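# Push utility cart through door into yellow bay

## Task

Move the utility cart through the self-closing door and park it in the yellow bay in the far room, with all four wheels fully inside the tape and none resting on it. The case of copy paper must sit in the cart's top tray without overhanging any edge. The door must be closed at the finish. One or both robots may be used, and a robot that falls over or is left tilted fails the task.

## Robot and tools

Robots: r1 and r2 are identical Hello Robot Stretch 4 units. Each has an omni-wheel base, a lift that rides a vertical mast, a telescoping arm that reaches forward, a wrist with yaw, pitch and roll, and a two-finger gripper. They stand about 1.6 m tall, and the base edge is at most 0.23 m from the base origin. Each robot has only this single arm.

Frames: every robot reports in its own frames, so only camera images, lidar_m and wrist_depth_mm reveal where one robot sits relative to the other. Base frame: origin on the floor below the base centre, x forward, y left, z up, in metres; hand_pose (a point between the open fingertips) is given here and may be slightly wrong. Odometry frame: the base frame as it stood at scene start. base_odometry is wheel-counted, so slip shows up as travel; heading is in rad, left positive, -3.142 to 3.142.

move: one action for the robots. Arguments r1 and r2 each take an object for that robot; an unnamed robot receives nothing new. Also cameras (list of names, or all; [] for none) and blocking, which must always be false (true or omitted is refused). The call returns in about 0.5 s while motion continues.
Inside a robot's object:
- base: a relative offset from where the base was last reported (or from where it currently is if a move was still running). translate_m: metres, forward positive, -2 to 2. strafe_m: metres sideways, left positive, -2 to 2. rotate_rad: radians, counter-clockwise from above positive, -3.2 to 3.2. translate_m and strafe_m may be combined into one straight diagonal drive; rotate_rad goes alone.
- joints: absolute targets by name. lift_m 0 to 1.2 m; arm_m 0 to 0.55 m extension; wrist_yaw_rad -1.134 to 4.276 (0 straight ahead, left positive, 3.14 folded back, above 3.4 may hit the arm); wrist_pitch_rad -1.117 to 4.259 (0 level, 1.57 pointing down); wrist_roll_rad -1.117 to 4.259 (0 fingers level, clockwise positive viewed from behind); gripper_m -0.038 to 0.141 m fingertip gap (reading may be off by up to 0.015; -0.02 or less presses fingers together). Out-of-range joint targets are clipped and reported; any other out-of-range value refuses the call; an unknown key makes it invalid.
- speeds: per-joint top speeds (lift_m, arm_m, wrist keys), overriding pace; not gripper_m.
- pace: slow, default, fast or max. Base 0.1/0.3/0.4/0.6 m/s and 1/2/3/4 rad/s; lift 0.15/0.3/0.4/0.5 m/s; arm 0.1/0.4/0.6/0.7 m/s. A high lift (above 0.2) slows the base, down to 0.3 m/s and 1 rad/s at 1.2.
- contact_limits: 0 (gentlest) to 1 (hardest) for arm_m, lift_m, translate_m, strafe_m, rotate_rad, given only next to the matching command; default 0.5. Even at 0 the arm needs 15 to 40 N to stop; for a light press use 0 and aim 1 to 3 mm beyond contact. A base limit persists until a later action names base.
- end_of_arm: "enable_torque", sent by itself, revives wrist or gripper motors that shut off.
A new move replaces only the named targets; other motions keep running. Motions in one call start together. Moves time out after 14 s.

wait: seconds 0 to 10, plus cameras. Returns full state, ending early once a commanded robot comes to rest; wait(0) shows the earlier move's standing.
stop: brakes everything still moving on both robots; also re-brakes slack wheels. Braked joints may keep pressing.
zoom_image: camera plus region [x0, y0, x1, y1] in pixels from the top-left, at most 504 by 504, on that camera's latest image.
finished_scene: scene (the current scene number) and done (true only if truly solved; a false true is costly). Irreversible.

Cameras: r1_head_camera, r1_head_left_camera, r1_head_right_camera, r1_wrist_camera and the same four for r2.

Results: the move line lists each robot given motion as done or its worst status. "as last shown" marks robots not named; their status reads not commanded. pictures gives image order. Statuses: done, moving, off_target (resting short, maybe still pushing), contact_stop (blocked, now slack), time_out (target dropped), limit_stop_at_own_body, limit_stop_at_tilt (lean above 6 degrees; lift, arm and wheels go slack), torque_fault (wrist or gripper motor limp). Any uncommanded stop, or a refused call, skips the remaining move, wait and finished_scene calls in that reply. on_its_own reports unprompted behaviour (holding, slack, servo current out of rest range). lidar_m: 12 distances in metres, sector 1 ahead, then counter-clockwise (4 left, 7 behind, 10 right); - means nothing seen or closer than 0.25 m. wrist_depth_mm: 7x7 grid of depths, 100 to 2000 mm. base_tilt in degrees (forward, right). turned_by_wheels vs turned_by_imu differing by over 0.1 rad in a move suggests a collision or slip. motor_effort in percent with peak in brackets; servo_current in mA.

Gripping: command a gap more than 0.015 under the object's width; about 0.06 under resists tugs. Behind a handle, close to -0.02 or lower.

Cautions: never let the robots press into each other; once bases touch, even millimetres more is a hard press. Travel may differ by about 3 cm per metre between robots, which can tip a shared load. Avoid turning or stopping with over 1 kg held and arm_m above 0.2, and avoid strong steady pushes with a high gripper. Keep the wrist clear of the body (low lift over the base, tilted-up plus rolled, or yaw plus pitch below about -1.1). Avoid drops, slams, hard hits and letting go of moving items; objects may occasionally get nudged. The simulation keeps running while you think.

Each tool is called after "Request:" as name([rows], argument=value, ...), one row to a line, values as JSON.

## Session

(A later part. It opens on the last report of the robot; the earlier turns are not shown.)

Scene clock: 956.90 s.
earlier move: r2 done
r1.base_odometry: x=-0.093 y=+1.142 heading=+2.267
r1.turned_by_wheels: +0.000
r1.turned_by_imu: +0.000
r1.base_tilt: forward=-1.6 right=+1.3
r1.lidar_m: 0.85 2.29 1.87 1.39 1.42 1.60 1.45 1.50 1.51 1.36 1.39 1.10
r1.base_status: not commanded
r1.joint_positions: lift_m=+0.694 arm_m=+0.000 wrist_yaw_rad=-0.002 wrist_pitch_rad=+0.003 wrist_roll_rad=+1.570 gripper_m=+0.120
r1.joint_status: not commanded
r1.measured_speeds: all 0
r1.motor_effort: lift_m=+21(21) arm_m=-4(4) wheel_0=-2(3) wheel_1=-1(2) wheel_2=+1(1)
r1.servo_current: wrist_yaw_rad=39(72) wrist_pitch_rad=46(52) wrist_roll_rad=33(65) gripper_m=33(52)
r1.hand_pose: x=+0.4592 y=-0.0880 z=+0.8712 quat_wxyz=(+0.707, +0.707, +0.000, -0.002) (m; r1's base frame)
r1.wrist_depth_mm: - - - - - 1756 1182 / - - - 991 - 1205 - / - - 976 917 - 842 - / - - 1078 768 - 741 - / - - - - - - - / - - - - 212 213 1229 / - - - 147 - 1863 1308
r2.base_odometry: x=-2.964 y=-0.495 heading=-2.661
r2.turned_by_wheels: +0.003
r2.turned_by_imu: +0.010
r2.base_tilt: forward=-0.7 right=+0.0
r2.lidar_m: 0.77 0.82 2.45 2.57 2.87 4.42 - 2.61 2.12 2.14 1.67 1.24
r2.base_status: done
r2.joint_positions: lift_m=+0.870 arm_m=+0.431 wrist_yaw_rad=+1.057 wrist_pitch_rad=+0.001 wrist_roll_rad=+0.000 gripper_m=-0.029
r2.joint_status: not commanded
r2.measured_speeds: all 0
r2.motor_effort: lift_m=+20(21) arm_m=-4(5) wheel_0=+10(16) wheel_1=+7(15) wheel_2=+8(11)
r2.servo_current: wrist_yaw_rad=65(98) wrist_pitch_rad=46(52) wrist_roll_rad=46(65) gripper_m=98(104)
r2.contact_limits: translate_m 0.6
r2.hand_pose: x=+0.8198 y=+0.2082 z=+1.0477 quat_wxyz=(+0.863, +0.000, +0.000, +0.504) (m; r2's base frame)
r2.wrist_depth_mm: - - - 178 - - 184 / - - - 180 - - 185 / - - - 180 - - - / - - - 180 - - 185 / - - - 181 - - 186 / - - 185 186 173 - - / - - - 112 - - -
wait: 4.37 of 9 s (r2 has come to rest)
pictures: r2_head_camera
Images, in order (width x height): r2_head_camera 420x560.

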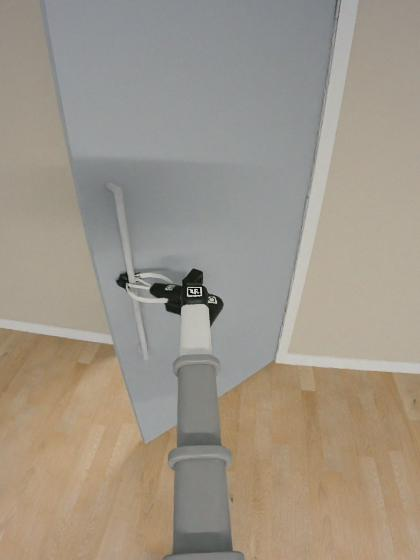

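Request:
move(blocking=false, r2={"base":{"translate_m":0.115,"strafe_m":0.285},"joints":{"wrist_yaw_rad":0.7},"speeds":{"wrist_yaw_rad":0.12},"pace":"slow","contact_limits":{"translate_m":0.6}}, cameras=[])

Request:
wait(seconds=9, cameras=[])

Request:
move(blocking=false, r2={"base":{"translate_m":0.207,"strafe_m":0.228},"joints":{"wrist_yaw_rad":0.35},"speeds":{"wrist_yaw_rad":0.12},"pace":"slow","contact_limits":{"translate_m":0.6}}, cameras=[])

Request:
wait(seconds=9, cameras=["r2_head_camera"])

Scene clock: 963.83 s.
move: r2 moving
r1: as last shown
r1.lidar_m: 0.84 2.27 1.85 1.39 1.40 1.61 1.46 1.49 1.50 1.37 1.37 1.09
r1.motor_effort: lift_m=+21(21) arm_m=-4(4) wheel_0=-2(3) wheel_1=-1(1) wheel_2=+1(1)
r1.servo_current: wrist_yaw_rad=46(59) wrist_pitch_rad=39(46) wrist_roll_rad=39(65) gripper_m=46(46)
r1.wrist_depth_mm: - - - - - 1756 1160 / - - - 976 - 1205 - / - - 960 917 - 842 - / - - 1078 768 - 741 - / - - - - - - - / - - - - 213 213 1229 / - - - 147 - 1863 1281
r2.base_odometry: x=-2.963 y=-0.508 heading=-2.658
r2.turned_by_wheels: +0.002
r2.turned_by_imu: +0.003
r2.base_tilt: forward=-0.6 right=+0.1
r2.lidar_m: 0.80 0.82 2.42 2.55 2.86 4.44 - 2.62 2.17 2.13 1.65 1.24
r2.base_status: translate_m moving; strafe_m moving
r2.joint_positions: lift_m=+0.870 arm_m=+0.431 wrist_yaw_rad=+1.019 wrist_pitch_rad=+0.001 wrist_roll_rad=+0.000 gripper_m=-0.029
r2.joint_status: wrist_yaw_rad moving
r2.measured_speeds: translate_m=+0.019 strafe_m=+0.046 rotate_rad=-0.001 lift_m=+0.000 arm_m=+0.000 wrist_yaw_rad=-0.105 wrist_pitch_rad=+0.000 wrist_roll_rad=+0.000
r2.motor_effort: lift_m=+20(20) arm_m=-4(5) wheel_0=+7(11) wheel_1=+11(13) wheel_2=+8(8)
r2.servo_current: wrist_yaw_rad=124(124) wrist_pitch_rad=39(46) wrist_roll_rad=52(52) gripper_m=91(104)
r2.contact_limits: translate_m 0.6
r2.hand_pose: x=+0.8276 y=+0.1997 z=+1.0477 quat_wxyz=(+0.873, +0.000, +0.000, +0.488) (m; r2's base frame)
r2.wrist_depth_mm: - - - 177 - - 186 / - - - 178 - - 186 / - - - 179 - - - / - - - 180 - - 186 / - - - 182 - - - / - - 186 183 179 - - / - - - 112 - - -
pictures: none
No camera images: "cameras" was empty.

Scene clock: 967.67 s.
earlier move: r2 done
r1.base_odometry: x=-0.093 y=+1.142 heading=+2.267
r1.turned_by_wheels: +0.000
r1.turned_by_imu: +0.000
r1.base_tilt: forward=-1.6 right=+1.3
r1.lidar_m: 0.86 2.31 1.75 1.36 1.42 1.62 1.47 1.50 1.48 1.36 1.38 1.09
r1.base_status: not commanded
r1.joint_positions: lift_m=+0.694 arm_m=+0.000 wrist_yaw_rad=-0.002 wrist_pitch_rad=+0.003 wrist_roll_rad=+1.570 gripper_m=+0.120
r1.joint_status: not commanded
r1.measured_speeds: all 0
r1.motor_effort: lift_m=+21(21) arm_m=-4(4) wheel_0=-3(3) wheel_1=-1(2) wheel_2=+1(1)
r1.servo_current: wrist_yaw_rad=52(65) wrist_pitch_rad=46(52) wrist_roll_rad=65(65) gripper_m=52(52)
r1.hand_pose: x=+0.4592 y=-0.0880 z=+0.8712 quat_wxyz=(+0.707, +0.707, +0.000, -0.002) (m; r1's base frame)
r1.wrist_depth_mm: - - - - - 1756 1182 / - - - 991 - 1205 - / - - 960 917 - 842 - / - - 1078 768 - 732 - / - - - - - - - / - - - - 213 213 1205 / - - - 147 - 1921 1281
r2.base_odometry: x=-2.935 y=-0.801 heading=-2.662
r2.turned_by_wheels: -0.004
r2.turned_by_imu: -0.097
r2.base_tilt: forward=-0.6 right=+0.1
r2.lidar_m: 0.82 1.37 2.01 2.23 2.38 3.49 - 3.21 2.51 2.44 1.71 1.10
r2.base_status: done
r2.joint_positions: lift_m=+0.870 arm_m=+0.431 wrist_yaw_rad=+0.686 wrist_pitch_rad=+0.001 wrist_roll_rad=+0.000 gripper_m=-0.029
r2.joint_status: all done
r2.measured_speeds: all 0
r2.motor_effort: lift_m=+20(21) arm_m=-7(7) wheel_0=-12(27) wheel_1=-6(14) wheel_2=+0(11)
r2.servo_current: wrist_yaw_rad=85(182) wrist_pitch_rad=46(46) wrist_roll_rad=39(59) gripper_m=98(104)
r2.contact_limits: translate_m 0.6
r2.hand_pose: x=+0.8806 y=+0.1150 z=+1.0477 quat_wxyz=(+0.942, +0.000, +0.000, +0.336) (m; r2's base frame)
r2.wrist_depth_mm: - - - 177 - - - / - - - 178 - - - / - 1863 - 179 - - - / - - - 179 - - - / - - - 179 - - - / - - 163 183 177 - - / - 1983 - 112 - - -
wait: 3.83 of 9 s (r2 has come to rest)
pictures: none
No camera images: "cameras" was empty.

Scene clock: 968.17 s.
move: r2 moving
r1: as last shown
r1.lidar_m: 0.87 2.29 1.71 1.36 1.39 1.59 1.46 1.48 1.50 1.37 1.40 1.09
r1.motor_effort: lift_m=+21(21) arm_m=-4(4) wheel_0=-2(3) wheel_1=-1(1) wheel_2=+1(1)
r1.servo_current: wrist_yaw_rad=59(65) wrist_pitch_rad=39(52) wrist_roll_rad=59(65) gripper_m=39(46)
r1.wrist_depth_mm: - - - - - 1756 1160 / - - - 976 - 1229 - / - - 960 917 - 842 - / - - 1078 759 - 741 - / - - - - - - - / - - - - 212 213 1205 / - - - 147 - 1921 1281
r2.base_odometry: x=-2.938 y=-0.813 heading=-2.663
r2.turned_by_wheels: -0.001
r2.turned_by_imu: -0.001
r2.base_tilt: forward=-0.6 right=+0.0
r2.lidar_m: 0.81 1.34 2.01 2.22 2.38 3.49 - 3.24 2.53 2.46 1.69 1.09
r2.base_status: translate_m moving; strafe_m moving
r2.joint_positions: lift_m=+0.870 arm_m=+0.431 wrist_yaw_rad=+0.646 wrist_pitch_rad=+0.001 wrist_roll_rad=+0.000 gripper_m=-0.029
r2.joint_status: wrist_yaw_rad moving
r2.measured_speeds: translate_m=+0.034 strafe_m=+0.037 rotate_rad=+0.001 lift_m=+0.000 arm_m=+0.000 wrist_yaw_rad=-0.112 wrist_pitch_rad=+0.000 wrist_roll_rad=+0.000
r2.motor_effort: lift_m=+20(20) arm_m=-7(7) wheel_0=-9(16) wheel_1=+2(5) wheel_2=-3(6)
r2.servo_current: wrist_yaw_rad=33(91) wrist_pitch_rad=39(46) wrist_roll_rad=46(59) gripper_m=91(98)
r2.contact_limits: translate_m 0.6
r2.hand_pose: x=+0.8850 y=+0.1038 z=+1.0477 quat_wxyz=(+0.948, +0.000, +0.000, +0.317) (m; r2's base frame)
r2.wrist_depth_mm: - - - 176 - - - / 1983 - - 177 - - - / - - - 178 - - - / - - - 179 - - - / - - - 181 - - - / - - 173 186 179 - - / - 136 - 112 - - -
pictures: none
No camera images: "cameras" was empty.

Scene clock: 972.00 s.
earlier move: r2 done
r1.base_odometry: x=-0.093 y=+1.142 heading=+2.267
r1.turned_by_wheels: +0.000
r1.turned_by_imu: +0.000
r1.base_tilt: forward=-1.6 right=+1.2
r1.lidar_m: 0.87 2.32 1.64 1.37 1.42 1.59 1.46 1.49 1.49 1.37 1.38 1.12
r1.base_status: not commanded
r1.joint_positions: lift_m=+0.694 arm_m=+0.000 wrist_yaw_rad=-0.002 wrist_pitch_rad=+0.003 wrist_roll_rad=+1.570 gripper_m=+0.120
r1.joint_status: not commanded
r1.measured_speeds: all 0
r1.motor_effort: lift_m=+21(21) arm_m=-4(5) wheel_0=-2(3) wheel_1=-2(2) wheel_2=+1(1)
r1.servo_current: wrist_yaw_rad=46(65) wrist_pitch_rad=39(52) wrist_roll_rad=46(65) gripper_m=46(52)
r1.hand_pose: x=+0.4592 y=-0.0880 z=+0.8712 quat_wxyz=(+0.707, +0.707, +0.000, -0.002) (m; r1's base frame)
r1.wrist_depth_mm: - - - - - 1756 1182 / - - - 991 - 1229 - / - - 976 917 - 842 - / - - 1060 768 - 732 - / - - - - - - - / - - - - 212 213 1229 / - - - 147 - 1863 1308
r2.base_odometry: x=-3.014 y=-1.098 heading=-2.663
r2.turned_by_wheels: -0.001
r2.turned_by_imu: -0.090
r2.base_tilt: forward=-0.7 right=+0.1
r2.lidar_m: 0.84 1.10 1.53 1.97 2.05 2.80 - 3.90 2.86 2.73 1.56 0.99
r2.base_status: done
r2.joint_positions: lift_m=+0.870 arm_m=+0.431 wrist_yaw_rad=+0.340 wrist_pitch_rad=+0.001 wrist_roll_rad=+0.000 gripper_m=-0.029
r2.joint_status: all done
r2.measured_speeds: all 0
r2.motor_effort: lift_m=+20(21) arm_m=-9(9) wheel_0=-13(26) wheel_1=-3(7) wheel_2=+0(12)
r2.servo_current: wrist_yaw_rad=59(104) wrist_pitch_rad=46(46) wrist_roll_rad=46(59) gripper_m=98(104)
r2.contact_limits: translate_m 0.6
r2.hand_pose: x=+0.9032 y=+0.0138 z=+1.0477 quat_wxyz=(+0.986, +0.000, +0.001, +0.169) (m; r2's base frame)
r2.wrist_depth_mm: - - - 178 - - - / - - - 178 - - - / - - - 178 - - - / - - - 180 - - - / - - - 182 - - - / - - 173 185 178 - - / - 128 - 112 - - -
wait: 3.83 of 9 s (r2 has come to rest)
pictures: r2_head_camera
Images, in order (width x height): r2_head_camera 420x560.

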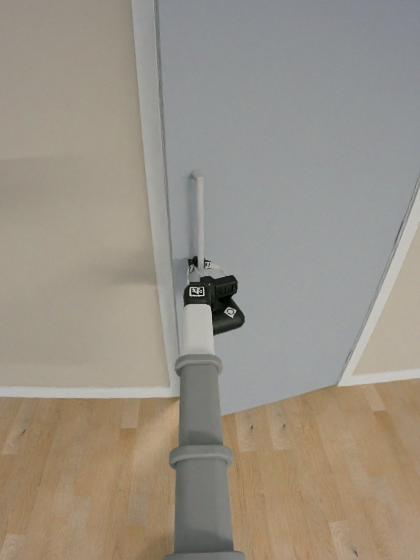

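Request:
move(blocking=false, r2={"base":{"translate_m":0.22,"strafe_m":0.17},"joints":{"wrist_yaw_rad":0.15},"speeds":{"wrist_yaw_rad":0.08},"pace":"slow","contact_limits":{"translate_m":0.5}}, cameras=[])

Request:
wait(seconds=9, cameras=["r2_head_camera"])

Scene clock: 977.00 s.
move: r2 moving
r1: as last shown
r1.lidar_m: 0.87 2.27 1.67 1.37 1.40 1.61 1.46 1.46 1.50 1.37 1.40 1.11
r1.motor_effort: lift_m=+21(21) arm_m=-4(4) wheel_0=-3(3) wheel_1=-1(1) wheel_2=+1(1)
r1.servo_current: wrist_yaw_rad=46(72) wrist_pitch_rad=46(52) wrist_roll_rad=52(65) gripper_m=46(46)
r1.wrist_depth_mm: - - - - - 1756 1160 / - - - 991 - 1255 - / - - 976 917 - 831 - / - - 1060 768 - 741 - / - - - - - - - / - - - - 213 213 1229 / - - - 147 - 1863 1308
r2.base_odometry: x=-3.020 y=-1.111 heading=-2.665
r2.turned_by_wheels: -0.001
r2.turned_by_imu: -0.001
r2.base_tilt: forward=-0.7 right=+0.1
r2.lidar_m: 0.85 1.11 1.53 1.95 2.02 2.80 - 3.95 2.87 2.72 1.56 0.97
r2.base_status: translate_m moving; strafe_m moving
r2.joint_positions: lift_m=+0.870 arm_m=+0.431 wrist_yaw_rad=+0.315 wrist_pitch_rad=+0.001 wrist_roll_rad=+0.000 gripper_m=-0.029
r2.joint_status: wrist_yaw_rad moving
r2.measured_speeds: translate_m=+0.042 strafe_m=+0.033 rotate_rad=+0.000 lift_m=+0.000 arm_m=+0.000 wrist_yaw_rad=-0.082 wrist_pitch_rad=+0.000 wrist_roll_rad=+0.000
r2.motor_effort: lift_m=+21(21) arm_m=-9(9) wheel_0=-15(15) wheel_1=+3(4) wheel_2=-8(8)
r2.servo_current: wrist_yaw_rad=26(117) wrist_pitch_rad=46(52) wrist_roll_rad=52(59) gripper_m=98(98)
r2.contact_limits: translate_m 0.5
r2.hand_pose: x=+0.9035 y=+0.0062 z=+1.0477 quat_wxyz=(+0.988, +0.000, +0.001, +0.157) (m; r2's base frame)
r2.wrist_depth_mm: - - - 177 - - - / - - - 178 - - - / - - - 178 - - - / - - - 179 - - - / - - - 181 - - - / - - 175 186 179 - - / - - - 112 - - -
pictures: none
No camera images: "cameras" was empty.

Scene clock: 980.97 s.
earlier move: r2 done
r1.base_odometry: x=-0.093 y=+1.142 heading=+2.267
r1.turned_by_wheels: +0.000
r1.turned_by_imu: +0.000
r1.base_tilt: forward=-1.6 right=+1.2
r1.lidar_m: 0.86 2.29 1.59 1.38 1.40 1.58 1.45 1.51 1.52 1.36 1.39 1.11
r1.base_status: not commanded
r1.joint_positions: lift_m=+0.694 arm_m=+0.000 wrist_yaw_rad=-0.002 wrist_pitch_rad=+0.003 wrist_roll_rad=+1.570 gripper_m=+0.120
r1.joint_status: not commanded
r1.measured_speeds: all 0
r1.motor_effort: lift_m=+21(21) arm_m=-4(4) wheel_0=-2(3) wheel_1=-1(2) wheel_2=+1(1)
r1.servo_current: wrist_yaw_rad=39(72) wrist_pitch_rad=39(52) wrist_roll_rad=46(65) gripper_m=46(52)
r1.hand_pose: x=+0.4592 y=-0.0880 z=+0.8712 quat_wxyz=(+0.707, +0.707, +0.000, -0.002) (m; r1's base frame)
r1.wrist_depth_mm: - - - - - 1756 1182 / - - - 991 - 1229 - / - - 960 917 - 842 - / - - 1078 768 - 732 - / - - - - - - - / - - - - 212 213 1229 / - - - 147 - 1863 1281
r2.base_odometry: x=-3.132 y=-1.350 heading=-2.665
r2.turned_by_wheels: -0.001
r2.turned_by_imu: -0.063
r2.base_tilt: forward=-1.3 right=+0.5
r2.lidar_m: 0.80 0.87 1.15 1.82 1.86 2.45 - 4.42 3.05 2.85 1.30 0.91
r2.base_status: done
r2.joint_positions: lift_m=+0.870 arm_m=+0.431 wrist_yaw_rad=+0.136 wrist_pitch_rad=+0.004 wrist_roll_rad=+0.000 gripper_m=-0.029
r2.joint_status: all done
r2.measured_speeds: all 0
r2.motor_effort: lift_m=+20(21) arm_m=+9(9) wheel_0=-4(31) wheel_1=+1(12) wheel_2=-23(28)
r2.servo_current: wrist_yaw_rad=78(124) wrist_pitch_rad=46(52) wrist_roll_rad=46(59) gripper_m=59(104)
r2.contact_limits: translate_m 0.5
r2.hand_pose: x=+0.8992 y=-0.0476 z=+1.0468 quat_wxyz=(+0.998, +0.000, +0.002, +0.068) (m; r2's base frame)
r2.wrist_depth_mm: 232 214 226 153 - - - / 233 216 226 154 - - - / 235 218 229 155 - - - / 237 220 231 156 - - - / 239 222 231 158 - - - / 242 223 184 172 180 - - / 243 222 229 112 - - -
wait: 3.97 of 9 s (r2 has come to rest)
pictures: r2_head_camera
Images, in order (width x height): r2_head_camera 420x560.

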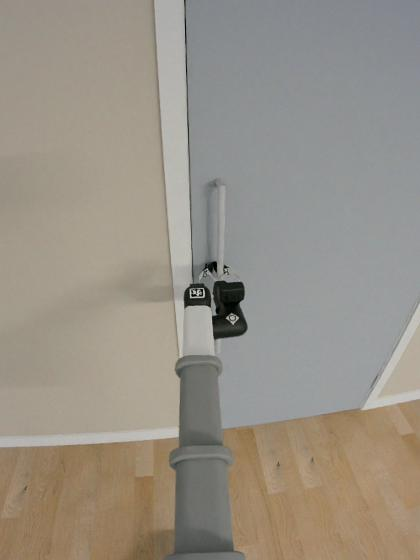

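Request:
move(blocking=false, r2={"base":{"translate_m":-0.01},"joints":{"gripper_m":0.09},"pace":"slow"}, cameras=[])

Request:
wait(seconds=3, cameras=["r2_head_camera"])

Request:
zoom_image(camera="r2_head_camera", region=[130, 200, 300, 440])

Scene clock: 986.17 s.
move: r2 moving
r1: as last shown
r1.base_tilt: forward=-1.6 right=+1.3
r1.lidar_m: 0.87 2.28 1.60 1.40 1.42 1.63 1.45 1.50 1.48 1.35 1.39 1.12
r1.motor_effort: lift_m=+21(21) arm_m=-4(4) wheel_0=-2(3) wheel_1=-1(1) wheel_2=+1(1)
r1.servo_current: wrist_yaw_rad=39(59) wrist_pitch_rad=39(52) wrist_roll_rad=26(59) gripper_m=39(46)
r1.wrist_depth_mm: - - - - - 1708 1182 / - - - 976 - 1229 - / - - 976 917 - 854 - / - - 1078 768 - 732 - / - - - - - - - / - - - - 213 213 1229 / - - - 147 - 1863 1281
r2.base_odometry: x=-3.124 y=-1.346 heading=-2.667
r2.turned_by_wheels: -0.001
r2.turned_by_imu: -0.004
r2.base_tilt: forward=-1.1 right=+0.3
r2.lidar_m: 0.82 0.88 1.17 1.83 1.90 2.40 - 4.45 3.04 2.86 1.35 0.91
r2.base_status: translate_m moving
r2.joint_positions: lift_m=+0.870 arm_m=+0.431 wrist_yaw_rad=+0.136 wrist_pitch_rad=+0.004 wrist_roll_rad=+0.000 gripper_m=-0.016
r2.joint_status: gripper_m moving
r2.measured_speeds: translate_m=-0.016 strafe_m=+0.000 rotate_rad=-0.001 lift_m=+0.000 arm_m=+0.000 wrist_yaw_rad=+0.000 wrist_pitch_rad=+0.000 wrist_roll_rad=+0.000
r2.motor_effort: lift_m=+20(20) arm_m=+8(9) wheel_0=-4(5) wheel_1=-2(4) wheel_2=-11(20)
r2.servo_current: wrist_yaw_rad=65(91) wrist_pitch_rad=46(46) wrist_roll_rad=46(59) gripper_m=72(85)
r2.hand_pose: x=+0.8992 y=-0.0476 z=+1.0468 quat_wxyz=(+0.998, +0.000, +0.002, +0.068) (m; r2's base frame)
r2.wrist_depth_mm: 235 217 228 156 - - - / 237 218 229 157 - - - / 238 220 231 158 - - - / 240 222 232 159 - - - / 241 223 234 160 - - - / 242 226 186 163 179 - - / 245 225 231 112 - - -
pictures: none
No camera images: "cameras" was empty.

Scene clock: 989.17 s.
earlier move: r2 moving
r1.base_odometry: x=-0.093 y=+1.142 heading=+2.267
r1.turned_by_wheels: +0.000
r1.turned_by_imu: +0.000
r1.base_tilt: forward=-1.6 right=+1.3
r1.lidar_m: 0.86 2.29 1.58 1.38 1.42 1.58 1.47 1.48 1.50 1.37 1.37 1.10
r1.base_status: not commanded
r1.joint_positions: lift_m=+0.694 arm_m=+0.000 wrist_yaw_rad=-0.002 wrist_pitch_rad=+0.003 wrist_roll_rad=+1.570 gripper_m=+0.120
r1.joint_status: not commanded
r1.measured_speeds: all 0
r1.motor_effort: lift_m=+21(21) arm_m=-4(4) wheel_0=-2(3) wheel_1=-1(2) wheel_2=+1(1)
r1.servo_current: wrist_yaw_rad=39(59) wrist_pitch_rad=46(52) wrist_roll_rad=52(65) gripper_m=39(46)
r1.hand_pose: x=+0.4592 y=-0.0880 z=+0.8712 quat_wxyz=(+0.707, +0.707, +0.000, -0.002) (m; r1's base frame)
r1.wrist_depth_mm: - - - - - 1708 1182 / - - - 991 - 1229 - / - - 976 917 - 842 - / - - 1078 768 - 732 - / - - - - - - - / - - - - 212 213 1229 / - - - 147 - 1921 1281
r2.base_odometry: x=-3.123 y=-1.345 heading=-2.667
r2.turned_by_wheels: +0.000
r2.turned_by_imu: +0.000
r2.base_tilt: forward=-1.2 right=+0.3
r2.lidar_m: 0.80 0.86 1.16 1.82 1.87 2.45 - 4.44 3.05 2.86 1.34 0.91
r2.base_status: done
r2.joint_positions: lift_m=+0.870 arm_m=+0.431 wrist_yaw_rad=+0.136 wrist_pitch_rad=+0.004 wrist_roll_rad=+0.000 gripper_m=+0.083
r2.joint_status: gripper_m moving
r2.measured_speeds: all 0
r2.motor_effort: lift_m=+20(21) arm_m=+8(9) wheel_0=-4(7) wheel_1=-2(4) wheel_2=-10(20)
r2.servo_current: wrist_yaw_rad=85(91) wrist_pitch_rad=39(52) wrist_roll_rad=33(65) gripper_m=52(91)
r2.hand_pose: x=+0.8992 y=-0.0476 z=+1.0468 quat_wxyz=(+0.998, +0.000, +0.002, +0.068) (m; r2's base frame)
r2.wrist_depth_mm: 237 220 230 158 - - - / 238 222 232 160 - - - / 240 224 234 164 - - - / 242 225 236 162 - - - / 244 227 236 163 - - - / 246 229 189 166 175 - - / 248 229 239 112 - - -
wait: 3.00 s; no rest
pictures: r2_head_camera
Images, in order (width x height): r2_head_camera 420x560.

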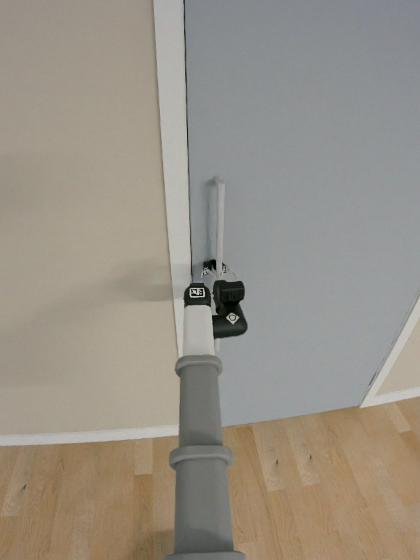

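Scaled by 2.100 from the camera's 420x560 image, which has a finer 1200x1600 frame.

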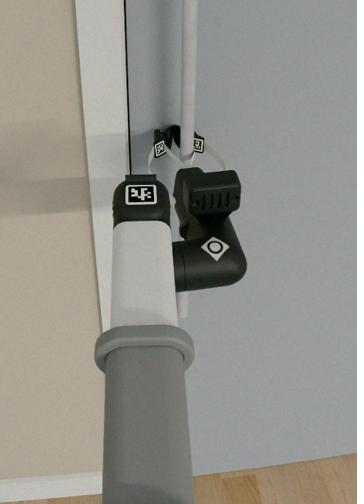

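Request:
move(blocking=false, r2={"joints":{"gripper_m":0.12}}, cameras=[])

Request:
wait(seconds=2, cameras=[])

Request:
move(blocking=false, r2={"base":{"translate_m":-0.25,"strafe_m":-0.034},"pace":"slow"}, cameras=[])

Request:
wait(seconds=4, cameras=["r2_head_camera","r2_head_left_camera"])

Request:
zoom_image(camera="r2_head_camera", region=[100, 100, 400, 440])

Scene clock: 997.17 s.
earlier move: r2 done
move: r2 moving
r1: as last shown
r1.lidar_m: 0.87 2.31 1.59 1.37 1.42 1.61 1.46 1.51 1.51 1.34 1.38 1.09
r1.motor_effort: lift_m=+21(21) arm_m=-4(4) wheel_0=-2(3) wheel_1=-1(1) wheel_2=+1(1)
r1.servo_current: wrist_yaw_rad=59(72) wrist_pitch_rad=46(46) wrist_roll_rad=46(59) gripper_m=39(46)
r1.wrist_depth_mm: - - - - - 1756 1182 / - - - 976 - 1229 - / - - 976 917 - 842 - / - - 1098 768 - 741 - / - - - - - - - / - - - - 213 213 1205 / - - - 147 - 1863 1281
r2.base_odometry: x=-3.123 y=-1.345 heading=-2.667
r2.turned_by_wheels: +0.000
r2.turned_by_imu: +0.000
r2.base_tilt: forward=-1.2 right=+0.3
r2.lidar_m: 0.82 0.89 1.15 1.83 1.89 2.46 - 4.43 3.05 2.83 1.34 0.95
r2.base_status: not commanded
r2.joint_positions: lift_m=+0.870 arm_m=+0.431 wrist_yaw_rad=+0.136 wrist_pitch_rad=+0.004 wrist_roll_rad=+0.000 gripper_m=+0.106
r2.joint_status: gripper_m moving
r2.measured_speeds: all 0
r2.motor_effort: lift_m=+20(20) arm_m=+8(9) wheel_0=-4(4) wheel_1=-2(3) wheel_2=-11(11)
r2.servo_current: wrist_yaw_rad=91(91) wrist_pitch_rad=39(46) wrist_roll_rad=52(52) gripper_m=98(104)
r2.hand_pose: x=+0.8992 y=-0.0476 z=+1.0468 quat_wxyz=(+0.998, +0.000, +0.002, +0.068) (m; r2's base frame)
r2.wrist_depth_mm: 237 220 231 159 - - - / 239 221 232 160 - - - / 241 223 235 164 - - - / 243 224 235 162 - - - / 246 226 237 163 - - - / 246 228 189 165 175 - - / 248 229 239 112 - - -
pictures: none
No camera images: "cameras" was empty.

Scene clock: 997.87 s.
earlier move: r2 done
r1.base_odometry: x=-0.093 y=+1.142 heading=+2.267
r1.turned_by_wheels: +0.000
r1.turned_by_imu: +0.000
r1.base_tilt: forward=-1.6 right=+1.3
r1.lidar_m: 0.86 2.29 1.59 1.37 1.43 1.58 1.46 1.48 1.47 1.37 1.39 1.10
r1.base_status: not commanded
r1.joint_positions: lift_m=+0.694 arm_m=+0.000 wrist_yaw_rad=-0.002 wrist_pitch_rad=+0.003 wrist_roll_rad=+1.570 gripper_m=+0.120
r1.joint_status: not commanded
r1.measured_speeds: all 0
r1.motor_effort: lift_m=+21(21) arm_m=-4(4) wheel_0=-2(3) wheel_1=-1(1) wheel_2=+1(1)
r1.servo_current: wrist_yaw_rad=59(72) wrist_pitch_rad=46(52) wrist_roll_rad=39(59) gripper_m=39(46)
r1.hand_pose: x=+0.4592 y=-0.0880 z=+0.8712 quat_wxyz=(+0.707, +0.707, +0.000, -0.002) (m; r1's base frame)
r1.wrist_depth_mm: - - - - - 1756 1182 / - - - 1008 - 1229 - / - - 960 917 - 842 - / - - 1078 768 - 732 - / - - - - - - - / - - - - 213 213 1229 / - - - 147 - 1863 1281
r2.base_odometry: x=-3.123 y=-1.345 heading=-2.667
r2.turned_by_wheels: +0.000
r2.turned_by_imu: +0.000
r2.base_tilt: forward=-1.2 right=+0.3
r2.lidar_m: 0.81 0.87 1.13 1.82 1.87 2.44 - 4.46 3.06 2.85 1.33 0.93
r2.base_status: not commanded
r2.joint_positions: lift_m=+0.870 arm_m=+0.431 wrist_yaw_rad=+0.136 wrist_pitch_rad=+0.004 wrist_roll_rad=+0.000 gripper_m=+0.120
r2.joint_status: all done
r2.measured_speeds: all 0
r2.motor_effort: lift_m=+20(20) arm_m=+8(9) wheel_0=-4(4) wheel_1=-3(3) wheel_2=-11(11)
r2.servo_current: wrist_yaw_rad=85(91) wrist_pitch_rad=39(46) wrist_roll_rad=39(52) gripper_m=46(104)
r2.hand_pose: x=+0.8992 y=-0.0476 z=+1.0468 quat_wxyz=(+0.998, +0.000, +0.002, +0.068) (m; r2's base frame)
r2.wrist_depth_mm: 236 220 231 158 - - - / 239 221 232 160 - - - / 241 224 235 164 - - - / 243 224 236 161 - - - / 245 227 236 165 - - - / 246 228 189 165 175 - - / 249 229 240 112 - - -
wait: 0.70 of 2 s (r2 has come to rest)
pictures: none
No camera images: "cameras" was empty.

Scene clock: 998.37 s.
move: r2 moving
r1: as last shown
r1.lidar_m: 0.89 2.29 1.60 1.37 1.38 1.60 1.47 1.49 1.48 1.38 1.40 1.09
r1.motor_effort: lift_m=+21(21) arm_m=-4(4) wheel_0=-3(3) wheel_1=-1(1) wheel_2=+1(1)
r1.servo_current: wrist_yaw_rad=46(59) wrist_pitch_rad=46(46) wrist_roll_rad=39(52) gripper_m=39(46)
r1.wrist_depth_mm: - - - - - 1756 1205 / - - - 991 - 1229 - / - - 976 917 - 842 - / - - 1078 768 - 741 - / - - - - - - - / - - - - 212 213 1229 / - - - 147 - 1863 1308
r2.base_odometry: x=-3.112 y=-1.338 heading=-2.668
r2.turned_by_wheels: -0.001
r2.turned_by_imu: -0.004
r2.base_tilt: forward=-0.8 right=+0.1
r2.lidar_m: 0.81 0.88 1.17 1.83 1.89 2.44 - 4.49 3.08 2.87 1.38 0.94
r2.base_status: translate_m moving; strafe_m moving
r2.joint_positions: lift_m=+0.870 arm_m=+0.431 wrist_yaw_rad=+0.136 wrist_pitch_rad=+0.004 wrist_roll_rad=+0.000 gripper_m=+0.120
r2.joint_status: not commanded
r2.measured_speeds: translate_m=-0.047 strafe_m=-0.007 rotate_rad=+0.003 lift_m=+0.000 arm_m=+0.000 wrist_yaw_rad=+0.000 wrist_pitch_rad=+0.000 wrist_roll_rad=+0.000
r2.motor_effort: lift_m=+20(20) arm_m=+8(8) wheel_0=-9(9) wheel_1=-7(8) wheel_2=-4(10)
r2.servo_current: wrist_yaw_rad=72(85) wrist_pitch_rad=39(46) wrist_roll_rad=52(59) gripper_m=52(59)
r2.hand_pose: x=+0.8992 y=-0.0476 z=+1.0468 quat_wxyz=(+0.998, +0.000, +0.002, +0.068) (m; r2's base frame)
r2.wrist_depth_mm: 240 220 233 163 - - - / 241 224 235 161 - - - / 242 226 236 165 - - - / 244 226 236 163 - - - / 246 228 239 165 - - - / 248 229 188 166 174 - - / 250 229 241 112 - - -
pictures: none
No camera images: "cameras" was empty.

Scene clock: 1001.67 s.
earlier move: r2 done
r1.base_odometry: x=-0.093 y=+1.142 heading=+2.267
r1.turned_by_wheels: +0.000
r1.turned_by_imu: +0.000
r1.base_tilt: forward=-1.6 right=+1.3
r1.lidar_m: 0.86 2.29 1.62 1.39 1.41 1.60 1.47 1.52 1.50 1.34 1.41 1.10
r1.base_status: not commanded
r1.joint_positions: lift_m=+0.694 arm_m=+0.000 wrist_yaw_rad=-0.002 wrist_pitch_rad=+0.003 wrist_roll_rad=+1.570 gripper_m=+0.120
r1.joint_status: not commanded
r1.measured_speeds: all 0
r1.motor_effort: lift_m=+21(21) arm_m=-4(4) wheel_0=-2(3) wheel_1=-1(2) wheel_2=+1(1)
r1.servo_current: wrist_yaw_rad=59(72) wrist_pitch_rad=33(52) wrist_roll_rad=52(65) gripper_m=46(52)
r1.hand_pose: x=+0.4592 y=-0.0880 z=+0.8712 quat_wxyz=(+0.707, +0.707, +0.000, -0.002) (m; r1's base frame)
r1.wrist_depth_mm: - - - - - 1756 1182 / - - - 991 - 1229 - / - - 960 917 - 842 - / - - 1078 768 - 741 - / - - - - - - - / - - - - 213 213 1205 / - - - 147 - 1921 1308
r2.base_odometry: x=-2.916 y=-1.201 heading=-2.667
r2.turned_by_wheels: +0.001
r2.turned_by_imu: +0.001
r2.base_tilt: forward=-0.6 right=+0.0
r2.lidar_m: 1.03 1.10 1.47 1.85 1.88 2.44 - 4.47 3.05 2.83 1.71 1.17
r2.base_status: done
r2.joint_positions: lift_m=+0.870 arm_m=+0.431 wrist_yaw_rad=+0.148 wrist_pitch_rad=+0.004 wrist_roll_rad=+0.000 gripper_m=+0.120
r2.joint_status: not commanded
r2.measured_speeds: all 0
r2.motor_effort: lift_m=+20(21) arm_m=+7(8) wheel_0=-4(10) wheel_1=-4(10) wheel_2=+6(10)
r2.servo_current: wrist_yaw_rad=46(85) wrist_pitch_rad=39(46) wrist_roll_rad=52(59) gripper_m=59(59)
r2.hand_pose: x=+0.8998 y=-0.0440 z=+1.0468 quat_wxyz=(+0.997, +0.000, +0.002, +0.074) (m; r2's base frame)
r2.wrist_depth_mm: - - - 394 - - - / - - - 397 - - - / - - - 404 - - - / - - - 473 - - - / - - - 480 - - - / - 186 195 404 187 - - / - - - 112 - - -
wait: 3.30 of 4 s (r2 has come to rest)
pictures: r2_head_camera, r2_head_left_camera
Images, in order (width x height): r2_head_camera 420x560, r2_head_left_camera 420x672.

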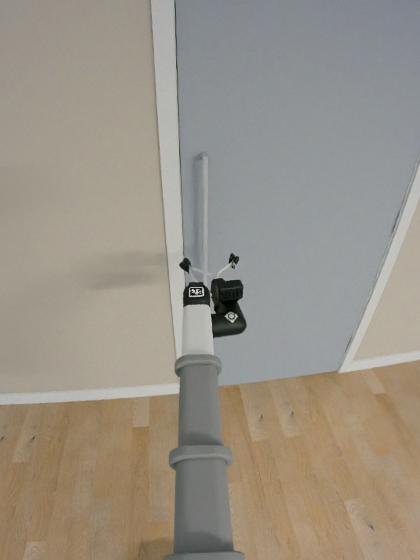

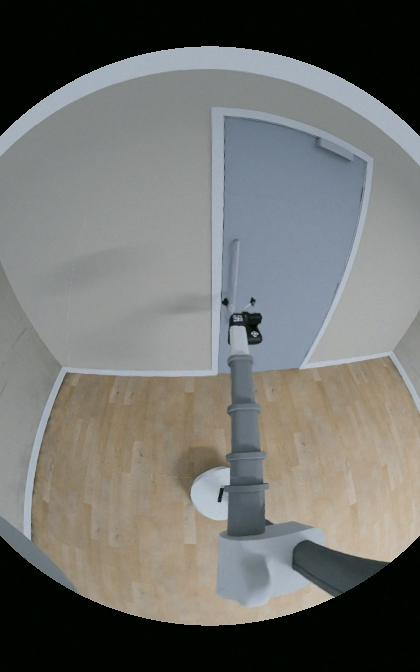

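Scaled by 1.482 from the camera's 420x560 image, which has a finer 1200x1600 frame.

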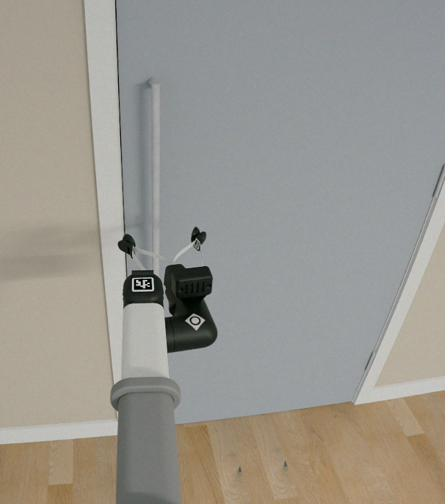

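Request:
finished_scene(scene=2, done=true)

The scene is finished: the task was done.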